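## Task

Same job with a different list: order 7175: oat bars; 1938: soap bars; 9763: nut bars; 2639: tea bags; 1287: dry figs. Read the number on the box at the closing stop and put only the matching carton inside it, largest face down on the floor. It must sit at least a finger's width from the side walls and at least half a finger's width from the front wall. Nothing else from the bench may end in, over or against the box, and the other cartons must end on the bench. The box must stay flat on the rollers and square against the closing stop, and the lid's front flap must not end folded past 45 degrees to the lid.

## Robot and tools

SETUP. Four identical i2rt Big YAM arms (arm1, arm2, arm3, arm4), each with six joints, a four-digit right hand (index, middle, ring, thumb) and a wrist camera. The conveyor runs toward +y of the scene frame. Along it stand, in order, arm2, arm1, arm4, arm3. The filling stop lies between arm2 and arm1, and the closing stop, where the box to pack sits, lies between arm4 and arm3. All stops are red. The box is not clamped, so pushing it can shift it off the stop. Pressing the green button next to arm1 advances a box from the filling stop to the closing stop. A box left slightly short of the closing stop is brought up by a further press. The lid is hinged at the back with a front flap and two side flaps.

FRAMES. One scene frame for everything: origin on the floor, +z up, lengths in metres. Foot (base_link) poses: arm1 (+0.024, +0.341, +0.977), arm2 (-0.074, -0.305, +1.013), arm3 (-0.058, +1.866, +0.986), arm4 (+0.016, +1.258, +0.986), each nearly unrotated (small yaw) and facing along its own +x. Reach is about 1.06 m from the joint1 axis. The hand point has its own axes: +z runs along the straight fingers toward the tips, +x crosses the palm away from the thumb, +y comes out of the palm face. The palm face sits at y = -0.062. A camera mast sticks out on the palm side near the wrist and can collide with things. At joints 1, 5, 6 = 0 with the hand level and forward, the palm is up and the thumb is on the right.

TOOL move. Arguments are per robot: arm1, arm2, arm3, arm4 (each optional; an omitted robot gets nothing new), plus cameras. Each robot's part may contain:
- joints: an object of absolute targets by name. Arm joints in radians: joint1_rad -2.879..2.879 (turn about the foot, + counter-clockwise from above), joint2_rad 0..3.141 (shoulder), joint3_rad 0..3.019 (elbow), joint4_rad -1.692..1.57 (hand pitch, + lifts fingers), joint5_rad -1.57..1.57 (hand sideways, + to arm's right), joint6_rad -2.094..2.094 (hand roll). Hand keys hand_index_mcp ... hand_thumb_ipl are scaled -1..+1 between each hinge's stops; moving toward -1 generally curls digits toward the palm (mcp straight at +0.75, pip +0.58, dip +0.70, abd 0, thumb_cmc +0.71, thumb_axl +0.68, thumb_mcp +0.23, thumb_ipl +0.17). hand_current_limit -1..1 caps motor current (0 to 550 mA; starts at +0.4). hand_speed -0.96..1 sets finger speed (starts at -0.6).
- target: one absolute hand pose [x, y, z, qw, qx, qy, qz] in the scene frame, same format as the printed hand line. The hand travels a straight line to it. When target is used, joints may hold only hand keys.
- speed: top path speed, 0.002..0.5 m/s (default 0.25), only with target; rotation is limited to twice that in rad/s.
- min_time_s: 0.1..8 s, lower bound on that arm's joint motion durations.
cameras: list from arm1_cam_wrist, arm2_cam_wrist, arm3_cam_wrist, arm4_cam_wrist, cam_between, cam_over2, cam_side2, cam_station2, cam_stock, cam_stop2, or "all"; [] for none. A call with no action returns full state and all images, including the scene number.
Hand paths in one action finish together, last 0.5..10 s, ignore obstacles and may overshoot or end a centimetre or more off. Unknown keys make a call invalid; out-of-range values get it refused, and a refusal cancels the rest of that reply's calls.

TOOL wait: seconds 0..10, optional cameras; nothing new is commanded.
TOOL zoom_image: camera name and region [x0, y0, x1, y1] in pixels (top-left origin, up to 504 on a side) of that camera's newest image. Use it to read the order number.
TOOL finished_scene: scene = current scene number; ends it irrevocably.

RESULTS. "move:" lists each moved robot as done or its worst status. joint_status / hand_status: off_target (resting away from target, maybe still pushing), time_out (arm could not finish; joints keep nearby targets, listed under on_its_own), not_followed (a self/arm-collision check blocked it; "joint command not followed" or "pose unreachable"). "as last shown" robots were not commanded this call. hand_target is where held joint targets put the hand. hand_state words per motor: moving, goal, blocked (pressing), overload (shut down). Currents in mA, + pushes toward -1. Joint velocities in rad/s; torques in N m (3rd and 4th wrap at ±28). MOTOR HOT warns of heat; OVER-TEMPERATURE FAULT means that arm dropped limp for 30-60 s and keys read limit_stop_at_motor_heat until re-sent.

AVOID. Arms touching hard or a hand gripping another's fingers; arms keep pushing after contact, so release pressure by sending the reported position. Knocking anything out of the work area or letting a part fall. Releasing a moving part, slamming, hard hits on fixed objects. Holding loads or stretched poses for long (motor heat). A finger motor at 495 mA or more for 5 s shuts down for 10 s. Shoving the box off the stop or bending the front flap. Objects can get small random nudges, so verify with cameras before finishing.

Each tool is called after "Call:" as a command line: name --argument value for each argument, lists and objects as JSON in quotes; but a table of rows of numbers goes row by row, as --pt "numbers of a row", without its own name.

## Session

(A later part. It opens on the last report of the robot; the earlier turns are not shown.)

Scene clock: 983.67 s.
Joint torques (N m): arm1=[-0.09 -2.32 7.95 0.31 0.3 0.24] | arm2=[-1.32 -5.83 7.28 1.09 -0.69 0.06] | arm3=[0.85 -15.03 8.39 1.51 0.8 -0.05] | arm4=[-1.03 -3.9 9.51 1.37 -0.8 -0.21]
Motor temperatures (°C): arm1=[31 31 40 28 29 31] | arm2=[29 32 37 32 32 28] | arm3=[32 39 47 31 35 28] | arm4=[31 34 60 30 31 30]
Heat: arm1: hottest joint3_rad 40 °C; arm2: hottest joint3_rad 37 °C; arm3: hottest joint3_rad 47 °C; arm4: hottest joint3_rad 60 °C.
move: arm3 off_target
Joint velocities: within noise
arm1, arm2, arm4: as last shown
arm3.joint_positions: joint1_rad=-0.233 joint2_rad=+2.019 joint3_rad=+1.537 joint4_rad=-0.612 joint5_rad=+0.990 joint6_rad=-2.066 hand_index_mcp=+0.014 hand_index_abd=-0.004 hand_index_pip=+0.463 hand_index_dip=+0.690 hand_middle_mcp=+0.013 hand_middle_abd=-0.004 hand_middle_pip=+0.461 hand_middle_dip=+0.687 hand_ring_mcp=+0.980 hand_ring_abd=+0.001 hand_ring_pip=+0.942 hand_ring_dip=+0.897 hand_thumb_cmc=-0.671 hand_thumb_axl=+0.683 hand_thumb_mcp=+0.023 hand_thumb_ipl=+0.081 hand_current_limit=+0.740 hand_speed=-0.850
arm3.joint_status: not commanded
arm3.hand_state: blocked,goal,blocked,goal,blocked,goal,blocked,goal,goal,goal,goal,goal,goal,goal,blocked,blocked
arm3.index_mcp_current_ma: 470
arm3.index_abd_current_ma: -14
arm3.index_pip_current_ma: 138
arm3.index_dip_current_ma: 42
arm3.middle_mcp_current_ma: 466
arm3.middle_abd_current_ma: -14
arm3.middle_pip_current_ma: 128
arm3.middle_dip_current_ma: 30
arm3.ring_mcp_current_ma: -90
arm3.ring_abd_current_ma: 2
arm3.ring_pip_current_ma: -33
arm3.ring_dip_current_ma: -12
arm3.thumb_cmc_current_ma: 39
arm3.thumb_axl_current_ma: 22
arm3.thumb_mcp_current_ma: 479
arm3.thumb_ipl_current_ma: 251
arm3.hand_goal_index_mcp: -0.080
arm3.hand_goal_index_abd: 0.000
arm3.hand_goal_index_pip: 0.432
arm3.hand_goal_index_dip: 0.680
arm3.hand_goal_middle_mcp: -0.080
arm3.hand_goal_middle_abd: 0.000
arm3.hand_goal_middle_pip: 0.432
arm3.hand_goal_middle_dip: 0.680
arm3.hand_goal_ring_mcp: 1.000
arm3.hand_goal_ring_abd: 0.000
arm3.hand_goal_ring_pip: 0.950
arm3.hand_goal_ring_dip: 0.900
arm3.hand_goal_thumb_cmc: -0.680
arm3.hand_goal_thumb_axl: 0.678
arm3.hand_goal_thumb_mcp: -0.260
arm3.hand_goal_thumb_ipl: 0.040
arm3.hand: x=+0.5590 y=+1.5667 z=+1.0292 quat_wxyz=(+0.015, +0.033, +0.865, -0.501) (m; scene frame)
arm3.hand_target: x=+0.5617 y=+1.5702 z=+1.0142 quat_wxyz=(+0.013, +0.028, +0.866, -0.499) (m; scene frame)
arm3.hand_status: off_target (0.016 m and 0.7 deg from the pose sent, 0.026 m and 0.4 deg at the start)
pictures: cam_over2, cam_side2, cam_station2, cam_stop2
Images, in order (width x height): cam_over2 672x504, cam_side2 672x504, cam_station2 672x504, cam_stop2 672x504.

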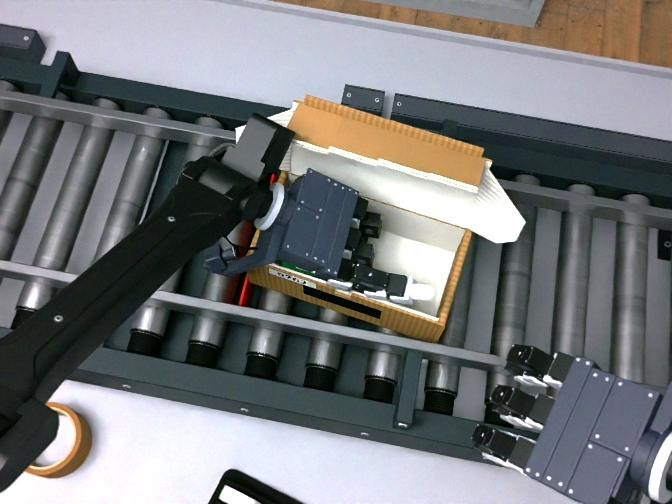

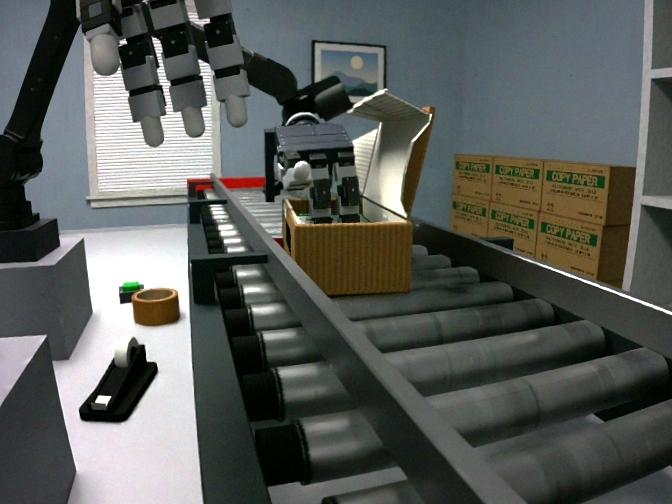

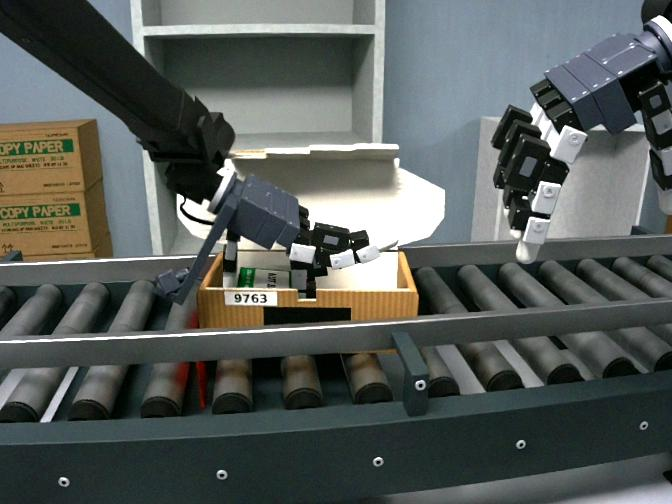

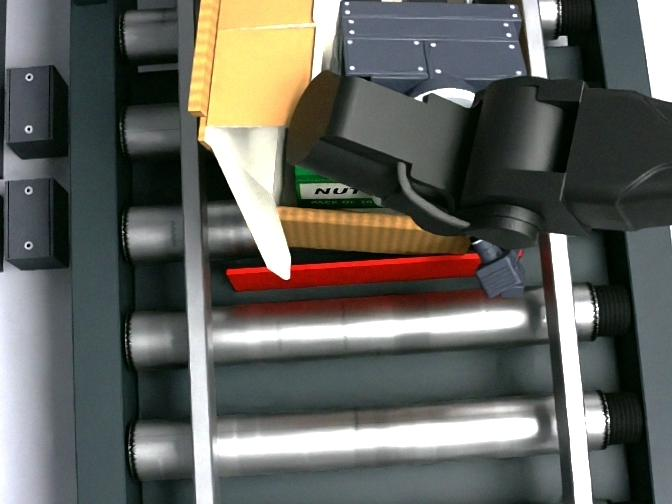

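Call:
move --arm3 '{"target": [0.564, 1.570, 1.044, 0.0130, 0.0280, 0.8658, -0.4993], "speed": 0.03}'

Call:
move --arm3 '{"target": [0.580, 1.570, 1.044, 0.0130, 0.0280, 0.8658, -0.4993], "speed": 0.008}' --cameras '["cam_side2", "cam_stop2", "cam_station2", "cam_over2"]'

Call:
zoom_image --camera "cam_side2" --region '[260, 50, 440, 300]'

Call:
zoom_image --camera "cam_over2" --region '[220, 140, 420, 340]'

Call:
zoom_image --camera "cam_stop2" --region '[170, 0, 530, 300]'

Scene clock: 992.43 s.
Joint torques (N m): arm1=[-0.15 -2.26 7.94 0.31 0.29 0.25] | arm2=[-1.67 -6.12 7.23 1.14 -0.67 0.08] | arm3=[1.03 -17.32 11.26 0.13 0.83 -0.12] | arm4=[-1.03 -3.78 9.73 1.42 -0.8 -0.19]
Motor temperatures (°C): arm1=[31 31 40 28 29 31] | arm2=[29 32 37 32 32 28] | arm3=[32 39 47 31 35 28] | arm4=[31 33 60 30 31 30]
Heat: arm1: hottest joint3_rad 40 °C; arm2: hottest joint3_rad 37 °C; arm3: hottest joint3_rad 47 °C; arm4: hottest joint3_rad 60 °C.
move: arm3 off_target
Joint velocities: within noise
arm1, arm2, arm4: as last shown
arm3.joint_positions: joint1_rad=-0.233 joint2_rad=+2.017 joint3_rad=+1.537 joint4_rad=-0.642 joint5_rad=+0.990 joint6_rad=-2.060 hand_index_mcp=+0.014 hand_index_abd=+0.004 hand_index_pip=+0.463 hand_index_dip=+0.690 hand_middle_mcp=+0.013 hand_middle_abd=+0.006 hand_middle_pip=+0.461 hand_middle_dip=+0.687 hand_ring_mcp=+0.980 hand_ring_abd=+0.001 hand_ring_pip=+0.942 hand_ring_dip=+0.897 hand_thumb_cmc=-0.670 hand_thumb_axl=+0.683 hand_thumb_mcp=+0.023 hand_thumb_ipl=+0.081 hand_current_limit=+0.740 hand_speed=-0.850
arm3.joint_status: not commanded
arm3.hand_state: blocked,goal,blocked,goal,blocked,goal,blocked,goal,goal,goal,goal,goal,goal,goal,blocked,blocked
arm3.index_mcp_current_ma: 467
arm3.index_abd_current_ma: 12
arm3.index_pip_current_ma: 138
arm3.index_dip_current_ma: 42
arm3.middle_mcp_current_ma: 466
arm3.middle_abd_current_ma: 20
arm3.middle_pip_current_ma: 128
arm3.middle_dip_current_ma: 30
arm3.ring_mcp_current_ma: -90
arm3.ring_abd_current_ma: 2
arm3.ring_pip_current_ma: -33
arm3.ring_dip_current_ma: -12
arm3.thumb_cmc_current_ma: 43
arm3.thumb_axl_current_ma: 22
arm3.thumb_mcp_current_ma: 479
arm3.thumb_ipl_current_ma: 251
arm3.hand_goal_index_mcp: -0.080
arm3.hand_goal_index_abd: 0.000
arm3.hand_goal_index_pip: 0.432
arm3.hand_goal_index_dip: 0.680
arm3.hand_goal_middle_mcp: -0.080
arm3.hand_goal_middle_abd: 0.000
arm3.hand_goal_middle_pip: 0.432
arm3.hand_goal_middle_dip: 0.680
arm3.hand_goal_ring_mcp: 1.000
arm3.hand_goal_ring_abd: 0.000
arm3.hand_goal_ring_pip: 0.950
arm3.hand_goal_ring_dip: 0.900
arm3.hand_goal_thumb_cmc: -0.680
arm3.hand_goal_thumb_axl: 0.678
arm3.hand_goal_thumb_mcp: -0.260
arm3.hand_goal_thumb_ipl: 0.040
arm3.hand: x=+0.5533 y=+1.5686 z=+1.0282 quat_wxyz=(+0.005, +0.029, +0.867, -0.498) (m; scene frame)
arm3.hand_target: x=+0.5637 y=+1.5702 z=+1.0442 quat_wxyz=(+0.014, +0.028, +0.866, -0.499) (m; scene frame)
arm3.hand_status: off_target (0.019 m and 1.0 deg from the pose sent, 0.016 m and 0.7 deg at the start)
pictures: none

Scene clock: 994.97 s.
Joint torques (N m): arm1=[-0.15 -2.32 7.94 0.31 0.3 0.24] | arm2=[-1.49 -5.95 7.3 1.17 -0.67 0.09] | arm3=[1.61 -15.97 13.01 0.39 0.98 0.02] | arm4=[-0.5 -3.66 9.76 1.2 -0.78 -0.2]
Motor temperatures (°C): arm1=[31 31 40 28 29 31] | arm2=[29 32 37 32 32 28] | arm3=[32 39 48 31 35 28] | arm4=[31 33 60 30 31 30]
Heat: arm1: hottest joint3_rad 40 °C; arm2: hottest joint3_rad 37 °C; arm3: hottest joint3_rad 48 °C; arm4: hottest joint3_rad 60 °C.
move: arm3 off_target
Joint velocities: within noise
arm1, arm2, arm4: as last shown
arm3.joint_positions: joint1_rad=-0.233 joint2_rad=+2.032 joint3_rad=+1.578 joint4_rad=-0.688 joint5_rad=+0.989 joint6_rad=-2.060 hand_index_mcp=+0.014 hand_index_abd=+0.002 hand_index_pip=+0.463 hand_index_dip=+0.690 hand_middle_mcp=+0.013 hand_middle_abd=+0.003 hand_middle_pip=+0.461 hand_middle_dip=+0.687 hand_ring_mcp=+0.980 hand_ring_abd=+0.001 hand_ring_pip=+0.942 hand_ring_dip=+0.897 hand_thumb_cmc=-0.669 hand_thumb_axl=+0.683 hand_thumb_mcp=+0.023 hand_thumb_ipl=+0.081 hand_current_limit=+0.740 hand_speed=-0.850
arm3.joint_status: not commanded
arm3.hand_state: blocked,goal,blocked,goal,blocked,goal,blocked,goal,goal,goal,goal,goal,goal,goal,blocked,blocked
arm3.index_mcp_current_ma: 467
arm3.index_abd_current_ma: 8
arm3.index_pip_current_ma: 138
arm3.index_dip_current_ma: 42
arm3.middle_mcp_current_ma: 466
arm3.middle_abd_current_ma: 12
arm3.middle_pip_current_ma: 128
arm3.middle_dip_current_ma: 30
arm3.ring_mcp_current_ma: -90
arm3.ring_abd_current_ma: 2
arm3.ring_pip_current_ma: -33
arm3.ring_dip_current_ma: -12
arm3.thumb_cmc_current_ma: 45
arm3.thumb_axl_current_ma: 22
arm3.thumb_mcp_current_ma: 479
arm3.thumb_ipl_current_ma: 251
arm3.hand_goal_index_mcp: -0.080
arm3.hand_goal_index_abd: 0.000
arm3.hand_goal_index_pip: 0.432
arm3.hand_goal_index_dip: 0.680
arm3.hand_goal_middle_mcp: -0.080
arm3.hand_goal_middle_abd: 0.000
arm3.hand_goal_middle_pip: 0.432
arm3.hand_goal_middle_dip: 0.680
arm3.hand_goal_ring_mcp: 1.000
arm3.hand_goal_ring_abd: 0.000
arm3.hand_goal_ring_pip: 0.950
arm3.hand_goal_ring_dip: 0.900
arm3.hand_goal_thumb_cmc: -0.680
arm3.hand_goal_thumb_axl: 0.678
arm3.hand_goal_thumb_mcp: -0.260
arm3.hand_goal_thumb_ipl: 0.040
arm3.hand: x=+0.5574 y=+1.5674 z=+1.0315 quat_wxyz=(-0.004, +0.024, +0.869, -0.495) (m; scene frame)
arm3.hand_target: x=+0.5789 y=+1.5705 z=+1.0445 quat_wxyz=(+0.014, +0.028, +0.866, -0.499) (m; scene frame)
arm3.hand_status: off_target (0.026 m and 2.1 deg from the pose sent, 0.031 m and 1.0 deg at the start)
pictures: cam_over2, cam_side2, cam_station2, cam_stop2
Images, in order (width x height): cam_over2 672x504, cam_side2 672x504, cam_station2 672x504, cam_stop2 672x504.

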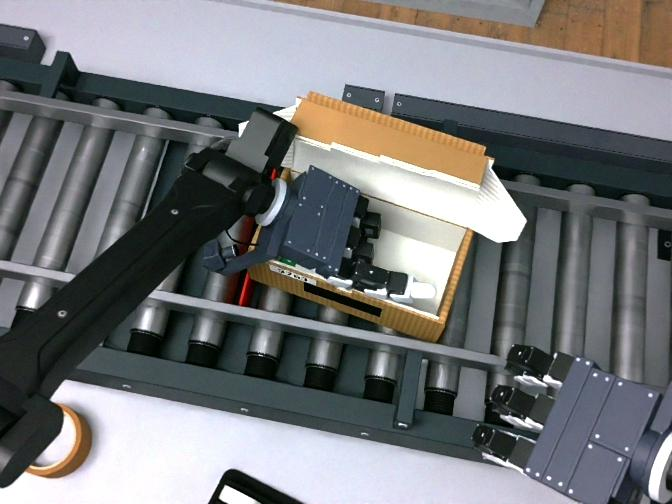

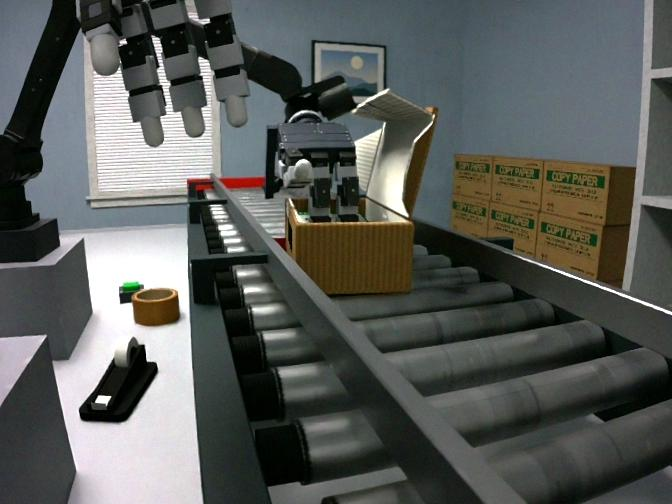

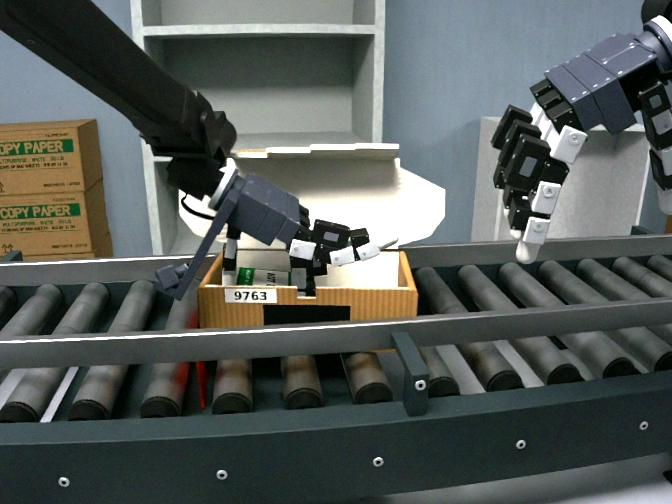

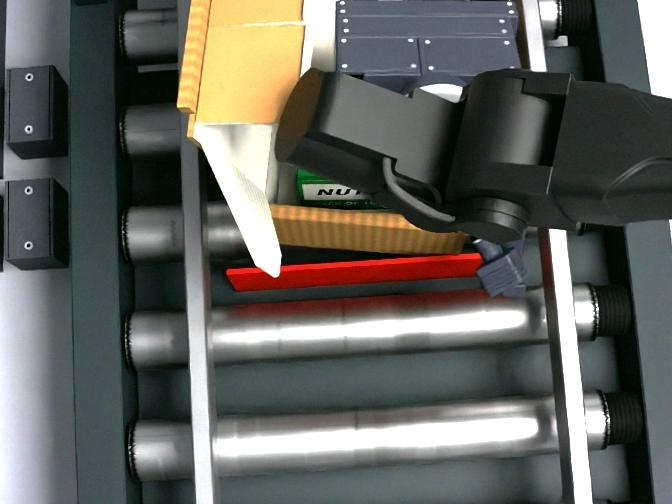

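Scaled by 2.016 from the camera's 672x504 image, which has a finer 960x720 frame.

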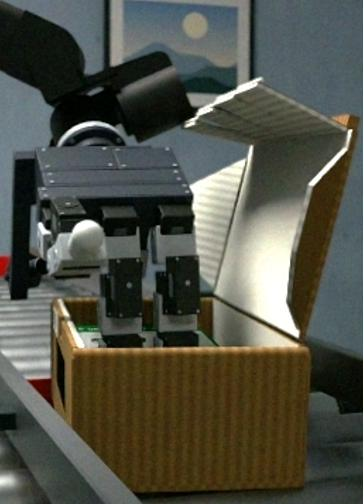

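Scaled by 2.520 from the camera's 672x504 image, which has a finer 960x720 frame.

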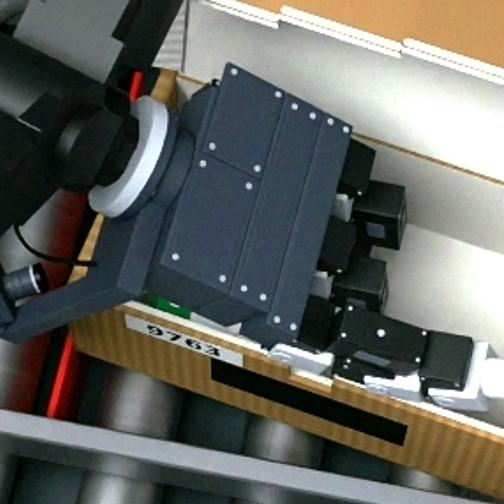

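Scaled by 1.400 from the camera's 672x504 image, which has a finer 960x720 frame.

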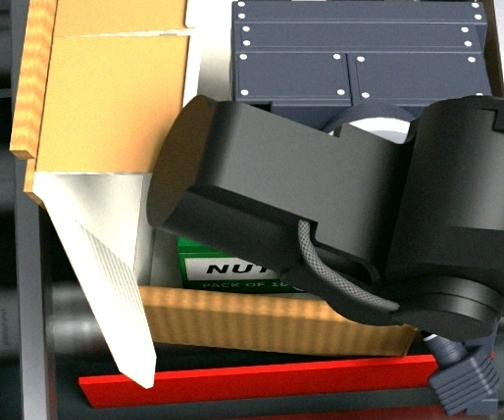

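Call:
move --arm3 '{"target": [0.570, 1.570, 1.026, 0.0130, 0.0280, 0.8658, -0.4993], "speed": 0.02}'

Call:
move --arm3 '{"joints": {"hand_index_mcp": 0.1, "hand_middle_mcp": 0.1, "hand_thumb_mcp": 0.06, "hand_thumb_ipl": 0.1}}' --cameras '["cam_station2", "cam_stop2"]'

Call:
move --arm3 '{"joints": {"hand_index_mcp": 0.2, "hand_middle_mcp": 0.2, "hand_thumb_mcp": 0.13, "hand_thumb_ipl": 0.14}}' --cameras '["cam_side2", "cam_stop2", "cam_station2", "cam_over2"]'

Call:
zoom_image --camera "cam_stop2" --region '[170, 0, 530, 300]'

Call:
zoom_image --camera "cam_station2" --region '[180, 120, 440, 380]'

Scene clock: 1003.30 s.
Joint torques (N m): arm1=[-0.15 -2.32 7.95 0.32 0.3 0.24] | arm2=[-1.49 -6.24 7.27 1.24 -0.67 0.05] | arm3=[1.2 -16.44 8.77 1.48 0.93 -0.05] | arm4=[-0.5 -3.43 9.66 1.37 -0.78 -0.19]
Motor temperatures (°C): arm1=[31 31 40 28 29 31] | arm2=[29 32 37 32 32 28] | arm3=[32 38 49 31 35 28] | arm4=[31 33 60 30 31 30]
Heat: arm1: hottest joint3_rad 40 °C; arm2: hottest joint3_rad 37 °C; arm3: hottest joint3_rad 49 °C; arm4: hottest joint3_rad 60 °C.
move: arm3 done
Joint velocities: within noise
arm1, arm2, arm4: as last shown
arm3.joint_positions: joint1_rad=-0.233 joint2_rad=+2.038 joint3_rad=+1.576 joint4_rad=-0.656 joint5_rad=+0.988 joint6_rad=-2.060 hand_index_mcp=+0.014 hand_index_abd=+0.002 hand_index_pip=+0.463 hand_index_dip=+0.690 hand_middle_mcp=+0.013 hand_middle_abd=+0.003 hand_middle_pip=+0.461 hand_middle_dip=+0.687 hand_ring_mcp=+0.980 hand_ring_abd=+0.001 hand_ring_pip=+0.942 hand_ring_dip=+0.897 hand_thumb_cmc=-0.669 hand_thumb_axl=+0.683 hand_thumb_mcp=+0.023 hand_thumb_ipl=+0.081 hand_current_limit=+0.740 hand_speed=-0.850
arm3.joint_status: not commanded
arm3.hand_state: blocked,goal,blocked,goal,blocked,goal,blocked,goal,goal,goal,goal,goal,goal,goal,blocked,blocked
arm3.index_mcp_current_ma: 467
arm3.index_abd_current_ma: 5
arm3.index_pip_current_ma: 138
arm3.index_dip_current_ma: 42
arm3.middle_mcp_current_ma: 466
arm3.middle_abd_current_ma: 10
arm3.middle_pip_current_ma: 128
arm3.middle_dip_current_ma: 30
arm3.ring_mcp_current_ma: -90
arm3.ring_abd_current_ma: 2
arm3.ring_pip_current_ma: -33
arm3.ring_dip_current_ma: -12
arm3.thumb_cmc_current_ma: 45
arm3.thumb_axl_current_ma: 22
arm3.thumb_mcp_current_ma: 478
arm3.thumb_ipl_current_ma: 251
arm3.hand_goal_index_mcp: -0.080
arm3.hand_goal_index_abd: 0.000
arm3.hand_goal_index_pip: 0.432
arm3.hand_goal_index_dip: 0.680
arm3.hand_goal_middle_mcp: -0.080
arm3.hand_goal_middle_abd: 0.000
arm3.hand_goal_middle_pip: 0.432
arm3.hand_goal_middle_dip: 0.680
arm3.hand_goal_ring_mcp: 1.000
arm3.hand_goal_ring_abd: 0.000
arm3.hand_goal_ring_pip: 0.950
arm3.hand_goal_ring_dip: 0.900
arm3.hand_goal_thumb_cmc: -0.680
arm3.hand_goal_thumb_axl: 0.678
arm3.hand_goal_thumb_mcp: -0.260
arm3.hand_goal_thumb_ipl: 0.040
arm3.hand: x=+0.5633 y=+1.5656 z=+1.0300 quat_wxyz=(+0.007, +0.030, +0.867, -0.498) (m; scene frame)
arm3.hand_target: x=+0.5698 y=+1.5701 z=+1.0260 quat_wxyz=(+0.013, +0.028, +0.866, -0.499) (m; scene frame)
arm3.hand_status: done (0.009 m and 0.8 deg from the pose sent, 0.014 m and 2.1 deg at the start)
pictures: none

Scene clock: 1004.10 s.
Joint torques (N m): arm1=[-0.09 -2.32 7.92 0.29 0.3 0.24] | arm2=[-1.38 -5.6 7.25 1.26 -0.66 0.03] | arm3=[1.26 -16.5 8.83 1.28 0.93 -0.04] | arm4=[-1.2 -3.49 9.59 1.32 -0.78 -0.22]
Motor temperatures (°C): arm1=[31 31 40 28 29 31] | arm2=[29 32 37 32 32 28] | arm3=[32 38 49 31 35 28] | arm4=[31 33 60 30 31 30]
Heat: arm1: hottest joint3_rad 40 °C; arm2: hottest joint3_rad 37 °C; arm3: hottest joint3_rad 49 °C; arm4: hottest joint3_rad 60 °C.
move: arm3 done
Joint velocities: within noise
arm1, arm2, arm4: as last shown
arm3.joint_positions: joint1_rad=-0.233 joint2_rad=+2.038 joint3_rad=+1.576 joint4_rad=-0.651 joint5_rad=+0.988 joint6_rad=-2.060 hand_index_mcp=+0.092 hand_index_abd=+0.001 hand_index_pip=+0.435 hand_index_dip=+0.683 hand_middle_mcp=+0.092 hand_middle_abd=+0.002 hand_middle_pip=+0.435 hand_middle_dip=+0.683 hand_ring_mcp=+0.980 hand_ring_abd=+0.001 hand_ring_pip=+0.942 hand_ring_dip=+0.897 hand_thumb_cmc=-0.677 hand_thumb_axl=+0.681 hand_thumb_mcp=+0.056 hand_thumb_ipl=+0.102 hand_current_limit=+0.740 hand_speed=-0.850
arm3.joint_status: all done
arm3.hand_state: goal,goal,goal,goal,goal,goal,goal,goal,goal,goal,goal,goal,goal,goal,goal,goal
arm3.index_mcp_current_ma: -36
arm3.index_abd_current_ma: 5
arm3.index_pip_current_ma: 10
arm3.index_dip_current_ma: 10
arm3.middle_mcp_current_ma: -35
arm3.middle_abd_current_ma: 8
arm3.middle_pip_current_ma: 10
arm3.middle_dip_current_ma: 12
arm3.ring_mcp_current_ma: -90
arm3.ring_abd_current_ma: 2
arm3.ring_pip_current_ma: -33
arm3.ring_dip_current_ma: -12
arm3.thumb_cmc_current_ma: 13
arm3.thumb_axl_current_ma: 12
arm3.thumb_mcp_current_ma: -23
arm3.thumb_ipl_current_ma: 10
arm3.hand_goal_index_mcp: 0.100
arm3.hand_goal_index_abd: 0.000
arm3.hand_goal_index_pip: 0.432
arm3.hand_goal_index_dip: 0.680
arm3.hand_goal_middle_mcp: 0.100
arm3.hand_goal_middle_abd: 0.000
arm3.hand_goal_middle_pip: 0.432
arm3.hand_goal_middle_dip: 0.680
arm3.hand_goal_ring_mcp: 1.000
arm3.hand_goal_ring_abd: 0.000
arm3.hand_goal_ring_pip: 0.950
arm3.hand_goal_ring_dip: 0.900
arm3.hand_goal_thumb_cmc: -0.680
arm3.hand_goal_thumb_axl: 0.678
arm3.hand_goal_thumb_mcp: 0.060
arm3.hand_goal_thumb_ipl: 0.100
arm3.hand: x=+0.5646 y=+1.5652 z=+1.0305 quat_wxyz=(+0.009, +0.031, +0.866, -0.498) (m; scene frame)
arm3.hand_target: x=+0.5698 y=+1.5700 z=+1.0260 quat_wxyz=(+0.013, +0.028, +0.866, -0.499) (m; scene frame)
arm3.hand_status: not commanded
pictures: cam_station2, cam_stop2
Images, in order (width x height): cam_station2 672x504, cam_stop2 672x504.

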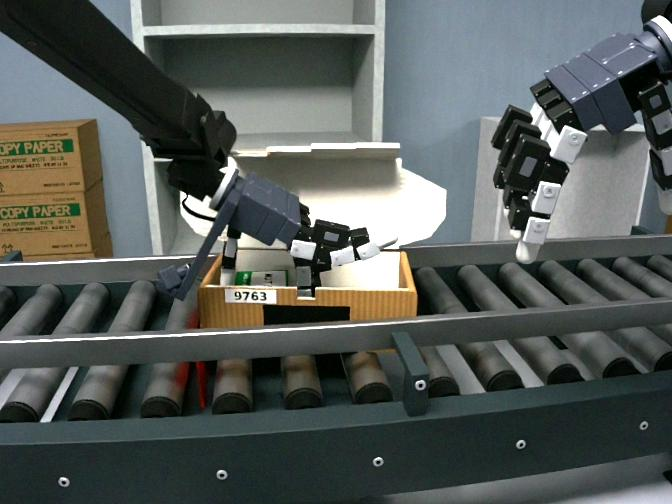

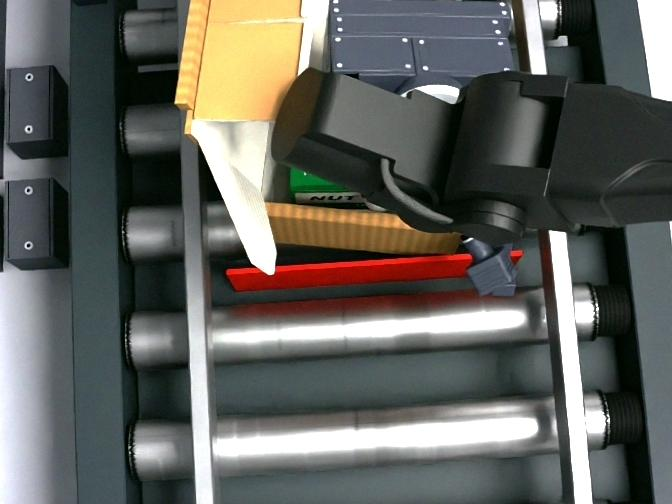

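Scene clock: 1004.73 s.
Joint torques (N m): arm1=[-0.09 -2.26 7.94 0.31 0.3 0.24] | arm2=[-1.79 -6.01 7.25 1.11 -0.66 0.05] | arm3=[1.2 -16.38 8.8 1.22 0.78 -0.05] | arm4=[-1.03 -3.6 9.73 1.35 -0.79 -0.23]
Motor temperatures (°C): arm1=[31 31 40 28 29 31] | arm2=[29 32 37 32 32 28] | arm3=[32 38 49 31 35 28] | arm4=[31 33 60 30 31 30]
Heat: arm1: hottest joint3_rad 40 °C; arm2: hottest joint3_rad 37 °C; arm3: hottest joint3_rad 49 °C; arm4: hottest joint3_rad 60 °C.
move: arm3 off_target
Joint velocities: within noise
arm1, arm2, arm4: as last shown
arm3.joint_positions: joint1_rad=-0.233 joint2_rad=+2.038 joint3_rad=+1.576 joint4_rad=-0.649 joint5_rad=+0.993 joint6_rad=-2.060 hand_index_mcp=+0.189 hand_index_abd=+0.001 hand_index_pip=+0.434 hand_index_dip=+0.682 hand_middle_mcp=+0.189 hand_middle_abd=+0.002 hand_middle_pip=+0.434 hand_middle_dip=+0.683 hand_ring_mcp=+0.980 hand_ring_abd=+0.001 hand_ring_pip=+0.942 hand_ring_dip=+0.897 hand_thumb_cmc=-0.677 hand_thumb_axl=+0.680 hand_thumb_mcp=+0.090 hand_thumb_ipl=+0.126 hand_current_limit=+0.740 hand_speed=-0.850
arm3.joint_status: hand_thumb_mcp off_target (ended at +0.090, target +0.130); the others done
arm3.hand_state: goal,goal,goal,goal,goal,goal,goal,goal,goal,goal,goal,goal,goal,goal,blocked,goal
arm3.index_mcp_current_ma: -47
arm3.index_abd_current_ma: 5
arm3.index_pip_current_ma: 9
arm3.index_dip_current_ma: 10
arm3.middle_mcp_current_ma: -46
arm3.middle_abd_current_ma: 8
arm3.middle_pip_current_ma: 9
arm3.middle_dip_current_ma: 11
arm3.ring_mcp_current_ma: -90
arm3.ring_abd_current_ma: 2
arm3.ring_pip_current_ma: -33
arm3.ring_dip_current_ma: -12
arm3.thumb_cmc_current_ma: 13
arm3.thumb_axl_current_ma: 10
arm3.thumb_mcp_current_ma: -234
arm3.thumb_ipl_current_ma: -80
arm3.hand_goal_index_mcp: 0.200
arm3.hand_goal_index_abd: 0.000
arm3.hand_goal_index_pip: 0.432
arm3.hand_goal_index_dip: 0.680
arm3.hand_goal_middle_mcp: 0.200
arm3.hand_goal_middle_abd: 0.000
arm3.hand_goal_middle_pip: 0.432
arm3.hand_goal_middle_dip: 0.680
arm3.hand_goal_ring_mcp: 1.000
arm3.hand_goal_ring_abd: 0.000
arm3.hand_goal_ring_pip: 0.950
arm3.hand_goal_ring_dip: 0.900
arm3.hand_goal_thumb_cmc: -0.680
arm3.hand_goal_thumb_axl: 0.678
arm3.hand_goal_thumb_mcp: 0.130
arm3.hand_goal_thumb_ipl: 0.140
arm3.hand: x=+0.5644 y=+1.5645 z=+1.0310 quat_wxyz=(+0.009, +0.032, +0.865, -0.500) (m; scene frame)
arm3.hand_target: x=+0.5698 y=+1.5700 z=+1.0260 quat_wxyz=(+0.013, +0.028, +0.866, -0.499) (m; scene frame)
arm3.hand_status: not commanded
pictures: cam_over2, cam_side2, cam_station2, cam_stop2
Images, in order (width x height): cam_over2 672x504, cam_side2 672x504, cam_station2 672x504, cam_stop2 672x504.

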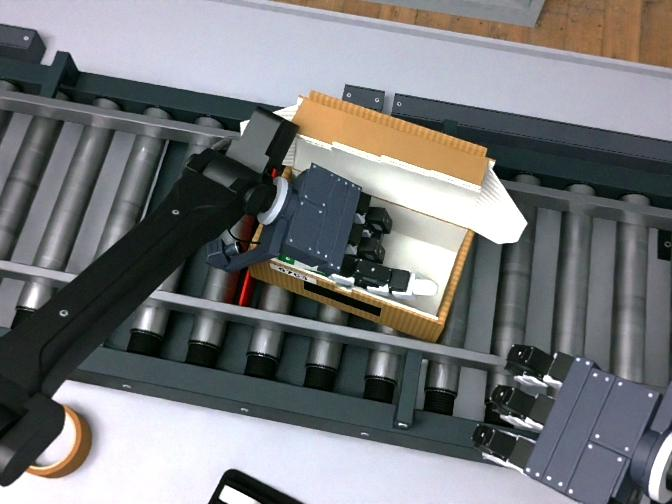

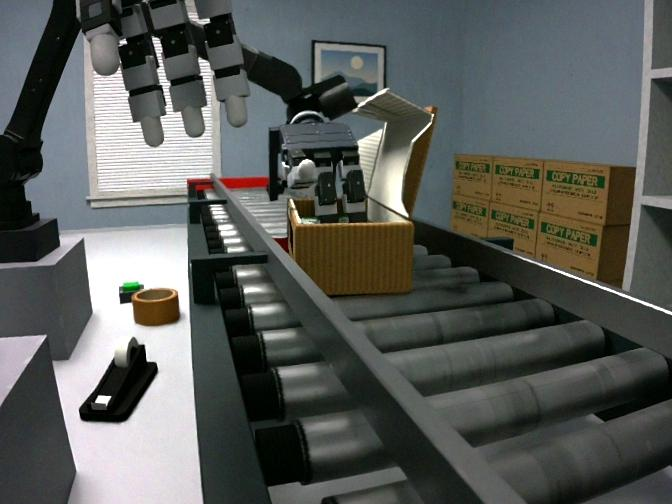

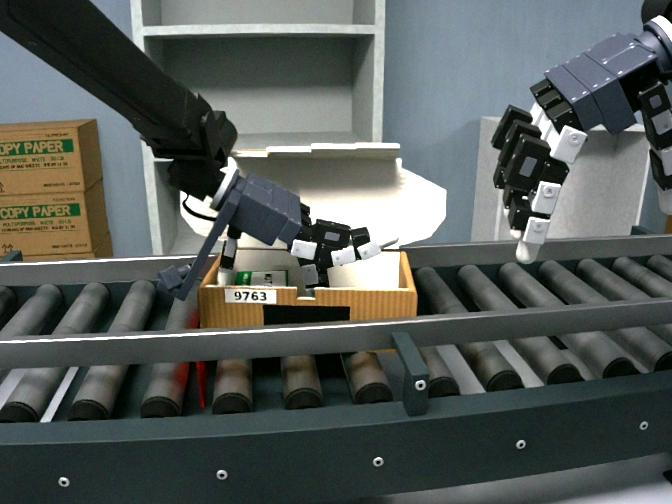

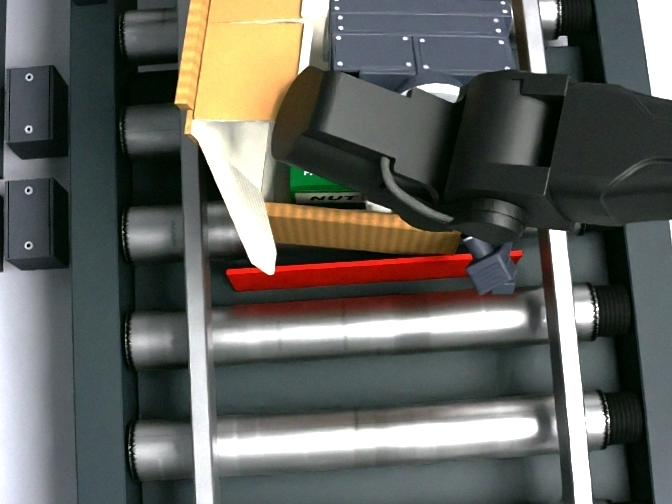

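Scaled by 1.400 from the camera's 672x504 image, which has a finer 960x720 frame.

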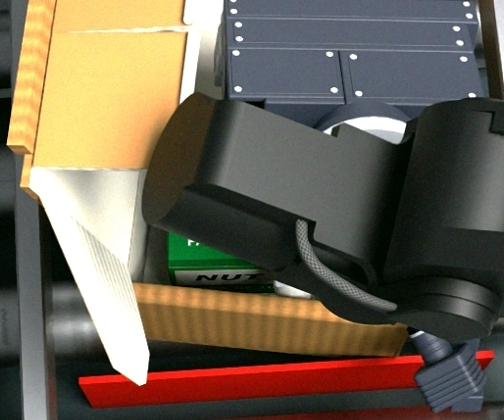

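Scaled by 1.938 from the camera's 672x504 image, which has a finer 960x720 frame.

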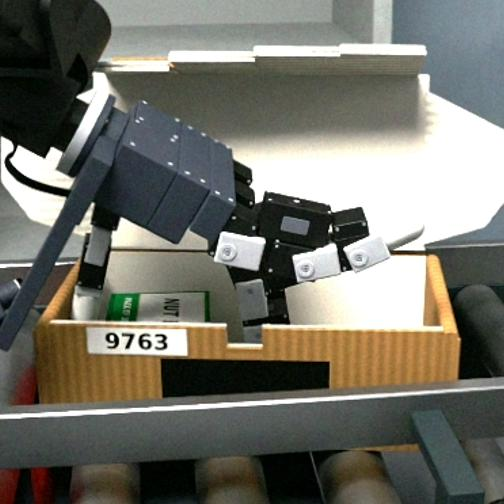

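Call:
move --arm3 '{"joints": {"hand_thumb_mcp": 0.085, "hand_thumb_ipl": 0.12}}'

Call:
move --arm3 '{"target": [0.545, 1.570, 1.032, 0.0130, 0.0280, 0.8658, -0.4993], "speed": 0.03}' --cameras '["cam_side2", "cam_stop2", "cam_station2", "cam_over2"]'

Call:
zoom_image --camera "cam_stop2" --region '[170, 0, 530, 300]'

Call:
zoom_image --camera "cam_station2" --region '[180, 120, 440, 380]'

Call:
zoom_image --camera "cam_side2" --region '[260, 50, 440, 300]'

Scene clock: 1010.57 s.
Joint torques (N m): arm1=[-0.15 -2.26 7.94 0.31 0.3 0.25] | arm2=[-1.61 -5.71 7.28 1.11 -0.66 0.06] | arm3=[1.2 -16.38 8.83 1.24 0.79 -0.04] | arm4=[-0.56 -3.55 9.62 1.21 -0.8 -0.24]
Motor temperatures (°C): arm1=[31 31 40 28 29 31] | arm2=[29 32 37 32 32 28] | arm3=[32 39 49 31 35 28] | arm4=[31 33 60 30 31 30]
Heat: arm1: hottest joint3_rad 40 °C; arm2: hottest joint3_rad 37 °C; arm3: hottest joint3_rad 49 °C; arm4: hottest joint3_rad 60 °C.
move: arm3 done
Joint velocities: within noise
arm1, arm2, arm4: as last shown
arm3.joint_positions: joint1_rad=-0.233 joint2_rad=+2.038 joint3_rad=+1.576 joint4_rad=-0.649 joint5_rad=+0.992 joint6_rad=-2.060 hand_index_mcp=+0.189 hand_index_abd=+0.001 hand_index_pip=+0.434 hand_index_dip=+0.682 hand_middle_mcp=+0.189 hand_middle_abd=+0.002 hand_middle_pip=+0.434 hand_middle_dip=+0.683 hand_ring_mcp=+0.980 hand_ring_abd=+0.001 hand_ring_pip=+0.942 hand_ring_dip=+0.897 hand_thumb_cmc=-0.677 hand_thumb_axl=+0.680 hand_thumb_mcp=+0.086 hand_thumb_ipl=+0.119 hand_current_limit=+0.740 hand_speed=-0.850
arm3.joint_status: all done
arm3.hand_state: goal,goal,goal,goal,goal,goal,goal,goal,goal,goal,goal,goal,goal,goal,goal,goal
arm3.index_mcp_current_ma: -47
arm3.index_abd_current_ma: 5
arm3.index_pip_current_ma: 9
arm3.index_dip_current_ma: 10
arm3.middle_mcp_current_ma: -46
arm3.middle_abd_current_ma: 8
arm3.middle_pip_current_ma: 8
arm3.middle_dip_current_ma: 11
arm3.ring_mcp_current_ma: -90
arm3.ring_abd_current_ma: 2
arm3.ring_pip_current_ma: -33
arm3.ring_dip_current_ma: -12
arm3.thumb_cmc_current_ma: 11
arm3.thumb_axl_current_ma: 10
arm3.thumb_mcp_current_ma: -2
arm3.thumb_ipl_current_ma: -5
arm3.hand_goal_index_mcp: 0.200
arm3.hand_goal_index_abd: 0.000
arm3.hand_goal_index_pip: 0.432
arm3.hand_goal_index_dip: 0.680
arm3.hand_goal_middle_mcp: 0.200
arm3.hand_goal_middle_abd: 0.000
arm3.hand_goal_middle_pip: 0.432
arm3.hand_goal_middle_dip: 0.680
arm3.hand_goal_ring_mcp: 1.000
arm3.hand_goal_ring_abd: 0.000
arm3.hand_goal_ring_pip: 0.950
arm3.hand_goal_ring_dip: 0.900
arm3.hand_goal_thumb_cmc: -0.680
arm3.hand_goal_thumb_axl: 0.678
arm3.hand_goal_thumb_mcp: 0.086
arm3.hand_goal_thumb_ipl: 0.120
arm3.hand: x=+0.5645 y=+1.5646 z=+1.0309 quat_wxyz=(+0.009, +0.032, +0.865, -0.500) (m; scene frame)
arm3.hand_target: x=+0.5698 y=+1.5700 z=+1.0260 quat_wxyz=(+0.013, +0.028, +0.866, -0.499) (m; scene frame)
arm3.hand_status: not commanded
pictures: none

Scene clock: 1011.93 s.
Joint torques (N m): arm1=[-0.09 -2.32 7.97 0.29 0.3 0.24] | arm2=[-1.26 -6.18 7.21 1.26 -0.69 0.11] | arm3=[0.32 -17.55 7.94 1.28 0.66 -0.19] | arm4=[-1.03 -3.9 9.57 1.26 -0.81 -0.22]
Motor temperatures (°C): arm1=[31 31 40 28 29 31] | arm2=[29 32 37 32 32 28] | arm3=[32 39 49 31 35 28] | arm4=[31 33 60 30 31 30]
Heat: arm1: hottest joint3_rad 40 °C; arm2: hottest joint3_rad 37 °C; arm3: hottest joint3_rad 49 °C; arm4: hottest joint3_rad 60 °C.
move: arm3 done
Joint velocities: within noise
arm1.joint_positions: joint1_rad=+0.308 joint2_rad=+0.808 joint3_rad=+0.654 joint4_rad=-1.138 joint5_rad=+0.603 joint6_rad=-1.211 hand_index_mcp=+0.219 hand_index_abd=+0.001 hand_index_pip=+0.434 hand_index_dip=+0.682 hand_middle_mcp=+0.219 hand_middle_abd=+0.001 hand_middle_pip=+0.434 hand_middle_dip=+0.683 hand_ring_mcp=+0.268 hand_ring_abd=+0.000 hand_ring_pip=+0.433 hand_ring_dip=+0.554 hand_thumb_cmc=-0.681 hand_thumb_axl=+0.677 hand_thumb_mcp=+0.126 hand_thumb_ipl=+0.149 hand_current_limit=+0.400 hand_speed=-0.850
arm1.joint_status: not commanded
arm1.hand_state: goal,goal,goal,goal,goal,goal,goal,goal,goal,goal,goal,goal,goal,goal,goal,goal
arm1.index_mcp_current_ma: 0
arm1.index_abd_current_ma: 0
arm1.index_pip_current_ma: 0
arm1.index_dip_current_ma: 0
arm1.middle_mcp_current_ma: 0
arm1.middle_abd_current_ma: 0
arm1.middle_pip_current_ma: 0
arm1.middle_dip_current_ma: 0
arm1.ring_mcp_current_ma: 0
arm1.ring_abd_current_ma: 0
arm1.ring_pip_current_ma: 0
arm1.ring_dip_current_ma: 0
arm1.thumb_cmc_current_ma: 0
arm1.thumb_axl_current_ma: 0
arm1.thumb_mcp_current_ma: -1
arm1.thumb_ipl_current_ma: 0
arm1.hand_goal_index_mcp: 0.220
arm1.hand_goal_index_abd: 0.000
arm1.hand_goal_index_pip: 0.432
arm1.hand_goal_index_dip: 0.680
arm1.hand_goal_middle_mcp: 0.220
arm1.hand_goal_middle_abd: 0.000
arm1.hand_goal_middle_pip: 0.432
arm1.hand_goal_middle_dip: 0.680
arm1.hand_goal_ring_mcp: 0.270
arm1.hand_goal_ring_abd: 0.000
arm1.hand_goal_ring_pip: 0.432
arm1.hand_goal_ring_dip: 0.552
arm1.hand_goal_thumb_cmc: -0.680
arm1.hand_goal_thumb_axl: 0.678
arm1.hand_goal_thumb_mcp: 0.130
arm1.hand_goal_thumb_ipl: 0.150
arm1.hand: x=+0.3258 y=+0.4082 z=+1.1356 quat_wxyz=(+0.226, +0.046, +0.946, -0.228) (m; scene frame)
arm1.hand_target: x=+0.3232 y=+0.4048 z=+1.1350 quat_wxyz=(+0.223, +0.053, +0.946, -0.227) (m; scene frame)
arm1.hand_status: not commanded
arm2.joint_positions: joint1_rad=-0.590 joint2_rad=+1.208 joint3_rad=+0.808 joint4_rad=-1.211 joint5_rad=-0.802 joint6_rad=+1.190 hand_index_mcp=+0.214 hand_index_abd=+0.003 hand_index_pip=+0.434 hand_index_dip=+0.683 hand_middle_mcp=+0.215 hand_middle_abd=+0.001 hand_middle_pip=+0.434 hand_middle_dip=+0.683 hand_ring_mcp=+0.263 hand_ring_abd=-0.002 hand_ring_pip=+0.434 hand_ring_dip=+0.555 hand_thumb_cmc=-0.696 hand_thumb_axl=+0.680 hand_thumb_mcp=+0.125 hand_thumb_ipl=+0.148 hand_current_limit=+0.400 hand_speed=-0.850
arm2.joint_status: not commanded
arm2.hand_state: goal,goal,goal,goal,goal,goal,goal,goal,goal,goal,goal,goal,goal,goal,goal,goal
arm2.index_mcp_current_ma: -2
arm2.index_abd_current_ma: 0
arm2.index_pip_current_ma: 0
arm2.index_dip_current_ma: 1
arm2.middle_mcp_current_ma: -2
arm2.middle_abd_current_ma: 0
arm2.middle_pip_current_ma: 0
arm2.middle_dip_current_ma: 0
arm2.ring_mcp_current_ma: -3
arm2.ring_abd_current_ma: 0
arm2.ring_pip_current_ma: 0
arm2.ring_dip_current_ma: 1
arm2.thumb_cmc_current_ma: 1
arm2.thumb_axl_current_ma: 0
arm2.thumb_mcp_current_ma: -2
arm2.thumb_ipl_current_ma: -1
arm2.hand_goal_index_mcp: 0.220
arm2.hand_goal_index_abd: 0.000
arm2.hand_goal_index_pip: 0.432
arm2.hand_goal_index_dip: 0.680
arm2.hand_goal_middle_mcp: 0.220
arm2.hand_goal_middle_abd: 0.000
arm2.hand_goal_middle_pip: 0.432
arm2.hand_goal_middle_dip: 0.680
arm2.hand_goal_ring_mcp: 0.270
arm2.hand_goal_ring_abd: 0.000
arm2.hand_goal_ring_pip: 0.432
arm2.hand_goal_ring_dip: 0.552
arm2.hand_goal_thumb_cmc: -0.700
arm2.hand_goal_thumb_axl: 0.678
arm2.hand_goal_thumb_mcp: 0.130
arm2.hand_goal_thumb_ipl: 0.150
arm2.hand: x=+0.2028 y=-0.4427 z=+1.1155 quat_wxyz=(-0.348, +0.910, -0.140, +0.179) (m; scene frame)
arm2.hand_target: x=+0.2002 y=-0.4451 z=+1.1147 quat_wxyz=(-0.344, +0.909, -0.147, +0.183) (m; scene frame)
arm2.hand_status: not commanded
arm3.joint_positions: joint1_rad=-0.233 joint2_rad=+1.997 joint3_rad=+1.495 joint4_rad=-0.606 joint5_rad=+0.990 joint6_rad=-2.064 hand_index_mcp=+0.189 hand_index_abd=+0.001 hand_index_pip=+0.434 hand_index_dip=+0.682 hand_middle_mcp=+0.189 hand_middle_abd=+0.002 hand_middle_pip=+0.434 hand_middle_dip=+0.683 hand_ring_mcp=+0.980 hand_ring_abd=+0.001 hand_ring_pip=+0.942 hand_ring_dip=+0.897 hand_thumb_cmc=-0.671 hand_thumb_axl=+0.680 hand_thumb_mcp=+0.072 hand_thumb_ipl=+0.115 hand_current_limit=+0.740 hand_speed=-0.850
arm3.joint_status: not commanded
arm3.hand_state: goal,goal,goal,goal,goal,goal,goal,goal,goal,goal,goal,goal,goal,goal,goal,goal
arm3.index_mcp_current_ma: -47
arm3.index_abd_current_ma: 5
arm3.index_pip_current_ma: 9
arm3.index_dip_current_ma: 10
arm3.middle_mcp_current_ma: -46
arm3.middle_abd_current_ma: 8
arm3.middle_pip_current_ma: 8
arm3.middle_dip_current_ma: 11
arm3.ring_mcp_current_ma: -90
arm3.ring_abd_current_ma: 2
arm3.ring_pip_current_ma: -33
arm3.ring_dip_current_ma: -12
arm3.thumb_cmc_current_ma: 39
arm3.thumb_axl_current_ma: 10
arm3.thumb_mcp_current_ma: -76
arm3.thumb_ipl_current_ma: -27
arm3.hand_goal_index_mcp: 0.200
arm3.hand_goal_index_abd: 0.000
arm3.hand_goal_index_pip: 0.432
arm3.hand_goal_index_dip: 0.680
arm3.hand_goal_middle_mcp: 0.200
arm3.hand_goal_middle_abd: 0.000
arm3.hand_goal_middle_pip: 0.432
arm3.hand_goal_middle_dip: 0.680
arm3.hand_goal_ring_mcp: 1.000
arm3.hand_goal_ring_abd: 0.000
arm3.hand_goal_ring_pip: 0.950
arm3.hand_goal_ring_dip: 0.900
arm3.hand_goal_thumb_cmc: -0.680
arm3.hand_goal_thumb_axl: 0.678
arm3.hand_goal_thumb_mcp: 0.086
arm3.hand_goal_thumb_ipl: 0.120
arm3.hand: x=+0.5461 y=+1.5708 z=+1.0261 quat_wxyz=(+0.010, +0.031, +0.866, -0.499) (m; scene frame)
arm3.hand_target: x=+0.5451 y=+1.5700 z=+1.0320 quat_wxyz=(+0.013, +0.028, +0.866, -0.499) (m; scene frame)
arm3.hand_status: done (0.006 m and 0.5 deg from the pose sent, 0.020 m and 0.6 deg at the start)
arm4.joint_positions: joint1_rad=-0.391 joint2_rad=+0.911 joint3_rad=+0.899 joint4_rad=-1.318 joint5_rad=-0.952 joint6_rad=+1.613 hand_index_mcp=+0.215 hand_index_abd=+0.002 hand_index_pip=+0.434 hand_index_dip=+0.683 hand_middle_mcp=+0.214 hand_middle_abd=+0.001 hand_middle_pip=+0.434 hand_middle_dip=+0.683 hand_ring_mcp=+0.266 hand_ring_abd=+0.000 hand_ring_pip=+0.433 hand_ring_dip=+0.555 hand_thumb_cmc=-0.678 hand_thumb_axl=+0.678 hand_thumb_mcp=+0.126 hand_thumb_ipl=+0.151 hand_current_limit=+0.400 hand_speed=-0.850
arm4.joint_status: not commanded
arm4.hand_state: goal,goal,goal,goal,goal,goal,goal,goal,goal,goal,goal,goal,goal,goal,goal,goal
arm4.index_mcp_current_ma: -2
arm4.index_abd_current_ma: 0
arm4.index_pip_current_ma: 0
arm4.index_dip_current_ma: 1
arm4.middle_mcp_current_ma: -2
arm4.middle_abd_current_ma: 0
arm4.middle_pip_current_ma: 0
arm4.middle_dip_current_ma: 1
arm4.ring_mcp_current_ma: -1
arm4.ring_abd_current_ma: 0
arm4.ring_pip_current_ma: 0
arm4.ring_dip_current_ma: 0
arm4.thumb_cmc_current_ma: 0
arm4.thumb_axl_current_ma: 0
arm4.thumb_mcp_current_ma: -2
arm4.thumb_ipl_current_ma: 0
arm4.hand_goal_index_mcp: 0.220
arm4.hand_goal_index_abd: 0.000
arm4.hand_goal_index_pip: 0.432
arm4.hand_goal_index_dip: 0.680
arm4.hand_goal_middle_mcp: 0.220
arm4.hand_goal_middle_abd: 0.000
arm4.hand_goal_middle_pip: 0.432
arm4.hand_goal_middle_dip: 0.680
arm4.hand_goal_ring_mcp: 0.270
arm4.hand_goal_ring_abd: 0.000
arm4.hand_goal_ring_pip: 0.432
arm4.hand_goal_ring_dip: 0.552
arm4.hand_goal_thumb_cmc: -0.680
arm4.hand_goal_thumb_axl: 0.678
arm4.hand_goal_thumb_mcp: 0.130
arm4.hand_goal_thumb_ipl: 0.150
arm4.hand: x=+0.2903 y=+1.2775 z=+1.2097 quat_wxyz=(-0.447, +0.878, -0.081, +0.153) (m; scene frame)
arm4.hand_target: x=+0.2948 y=+1.2731 z=+1.2130 quat_wxyz=(-0.442, +0.878, -0.073, +0.170) (m; scene frame)
arm4.hand_status: not commanded
pictures: cam_over2, cam_side2, cam_station2, cam_stop2
Images, in order (width x height): cam_over2 672x504, cam_side2 672x504, cam_station2 672x504, cam_stop2 672x504.

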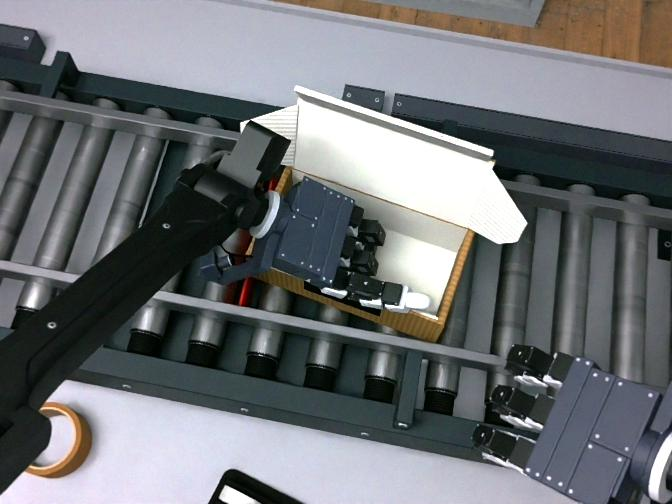

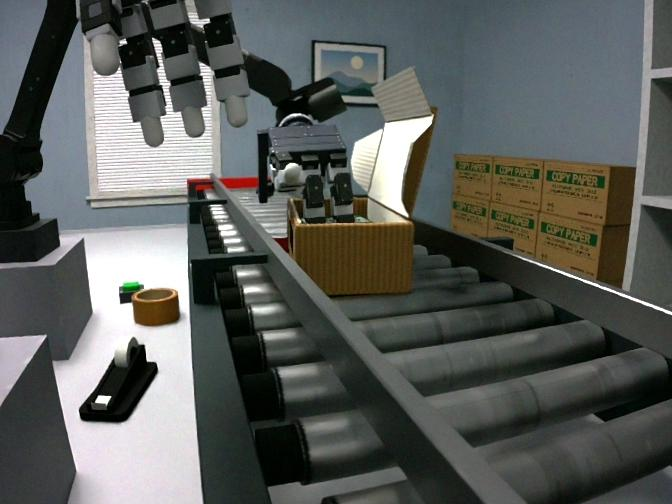

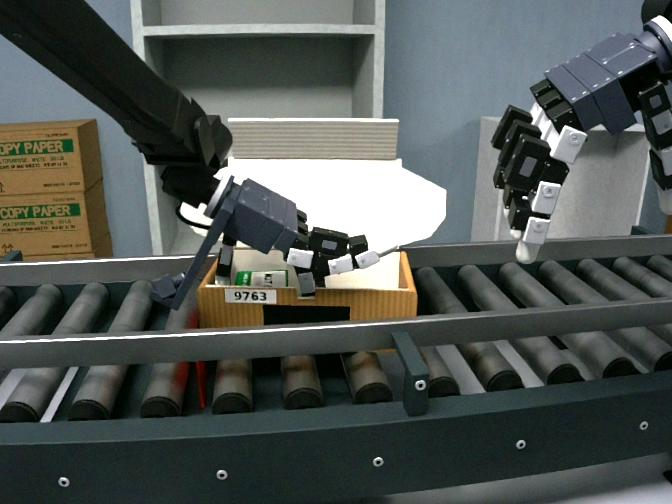

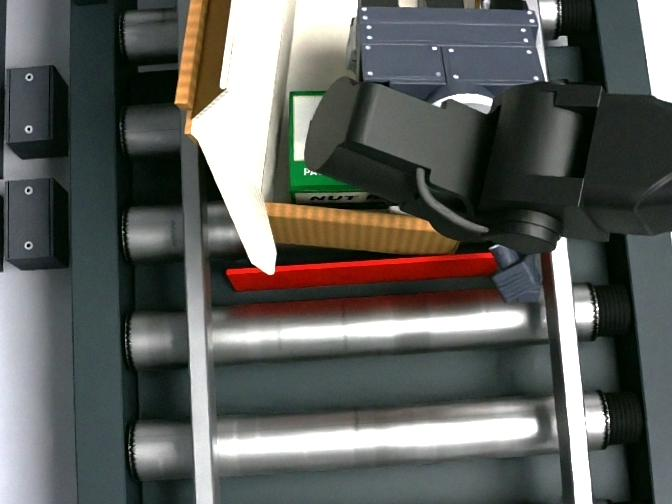

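Scaled by 1.400 from the camera's 672x504 image, which has a finer 960x720 frame.

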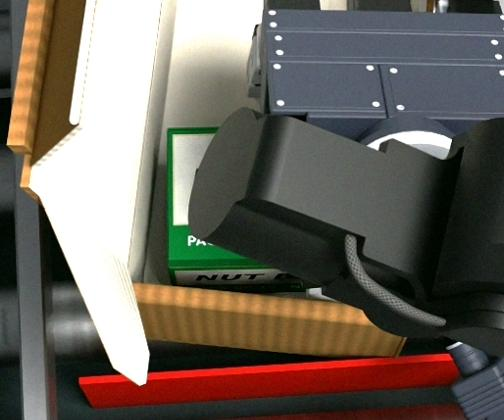

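Scaled by 1.938 from the camera's 672x504 image, which has a finer 960x720 frame.

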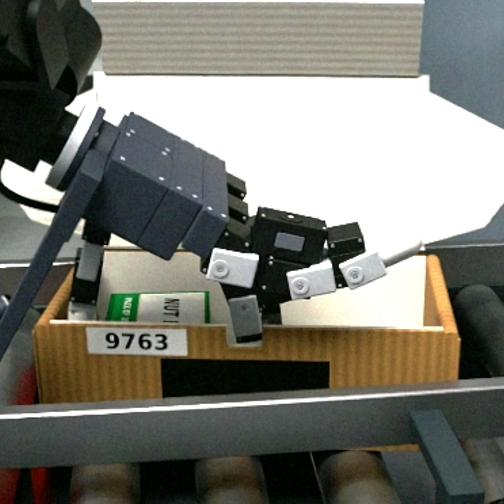

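Scaled by 2.016 from the camera's 672x504 image, which has a finer 960x720 frame.

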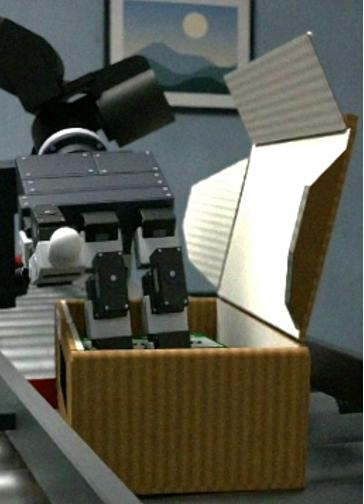

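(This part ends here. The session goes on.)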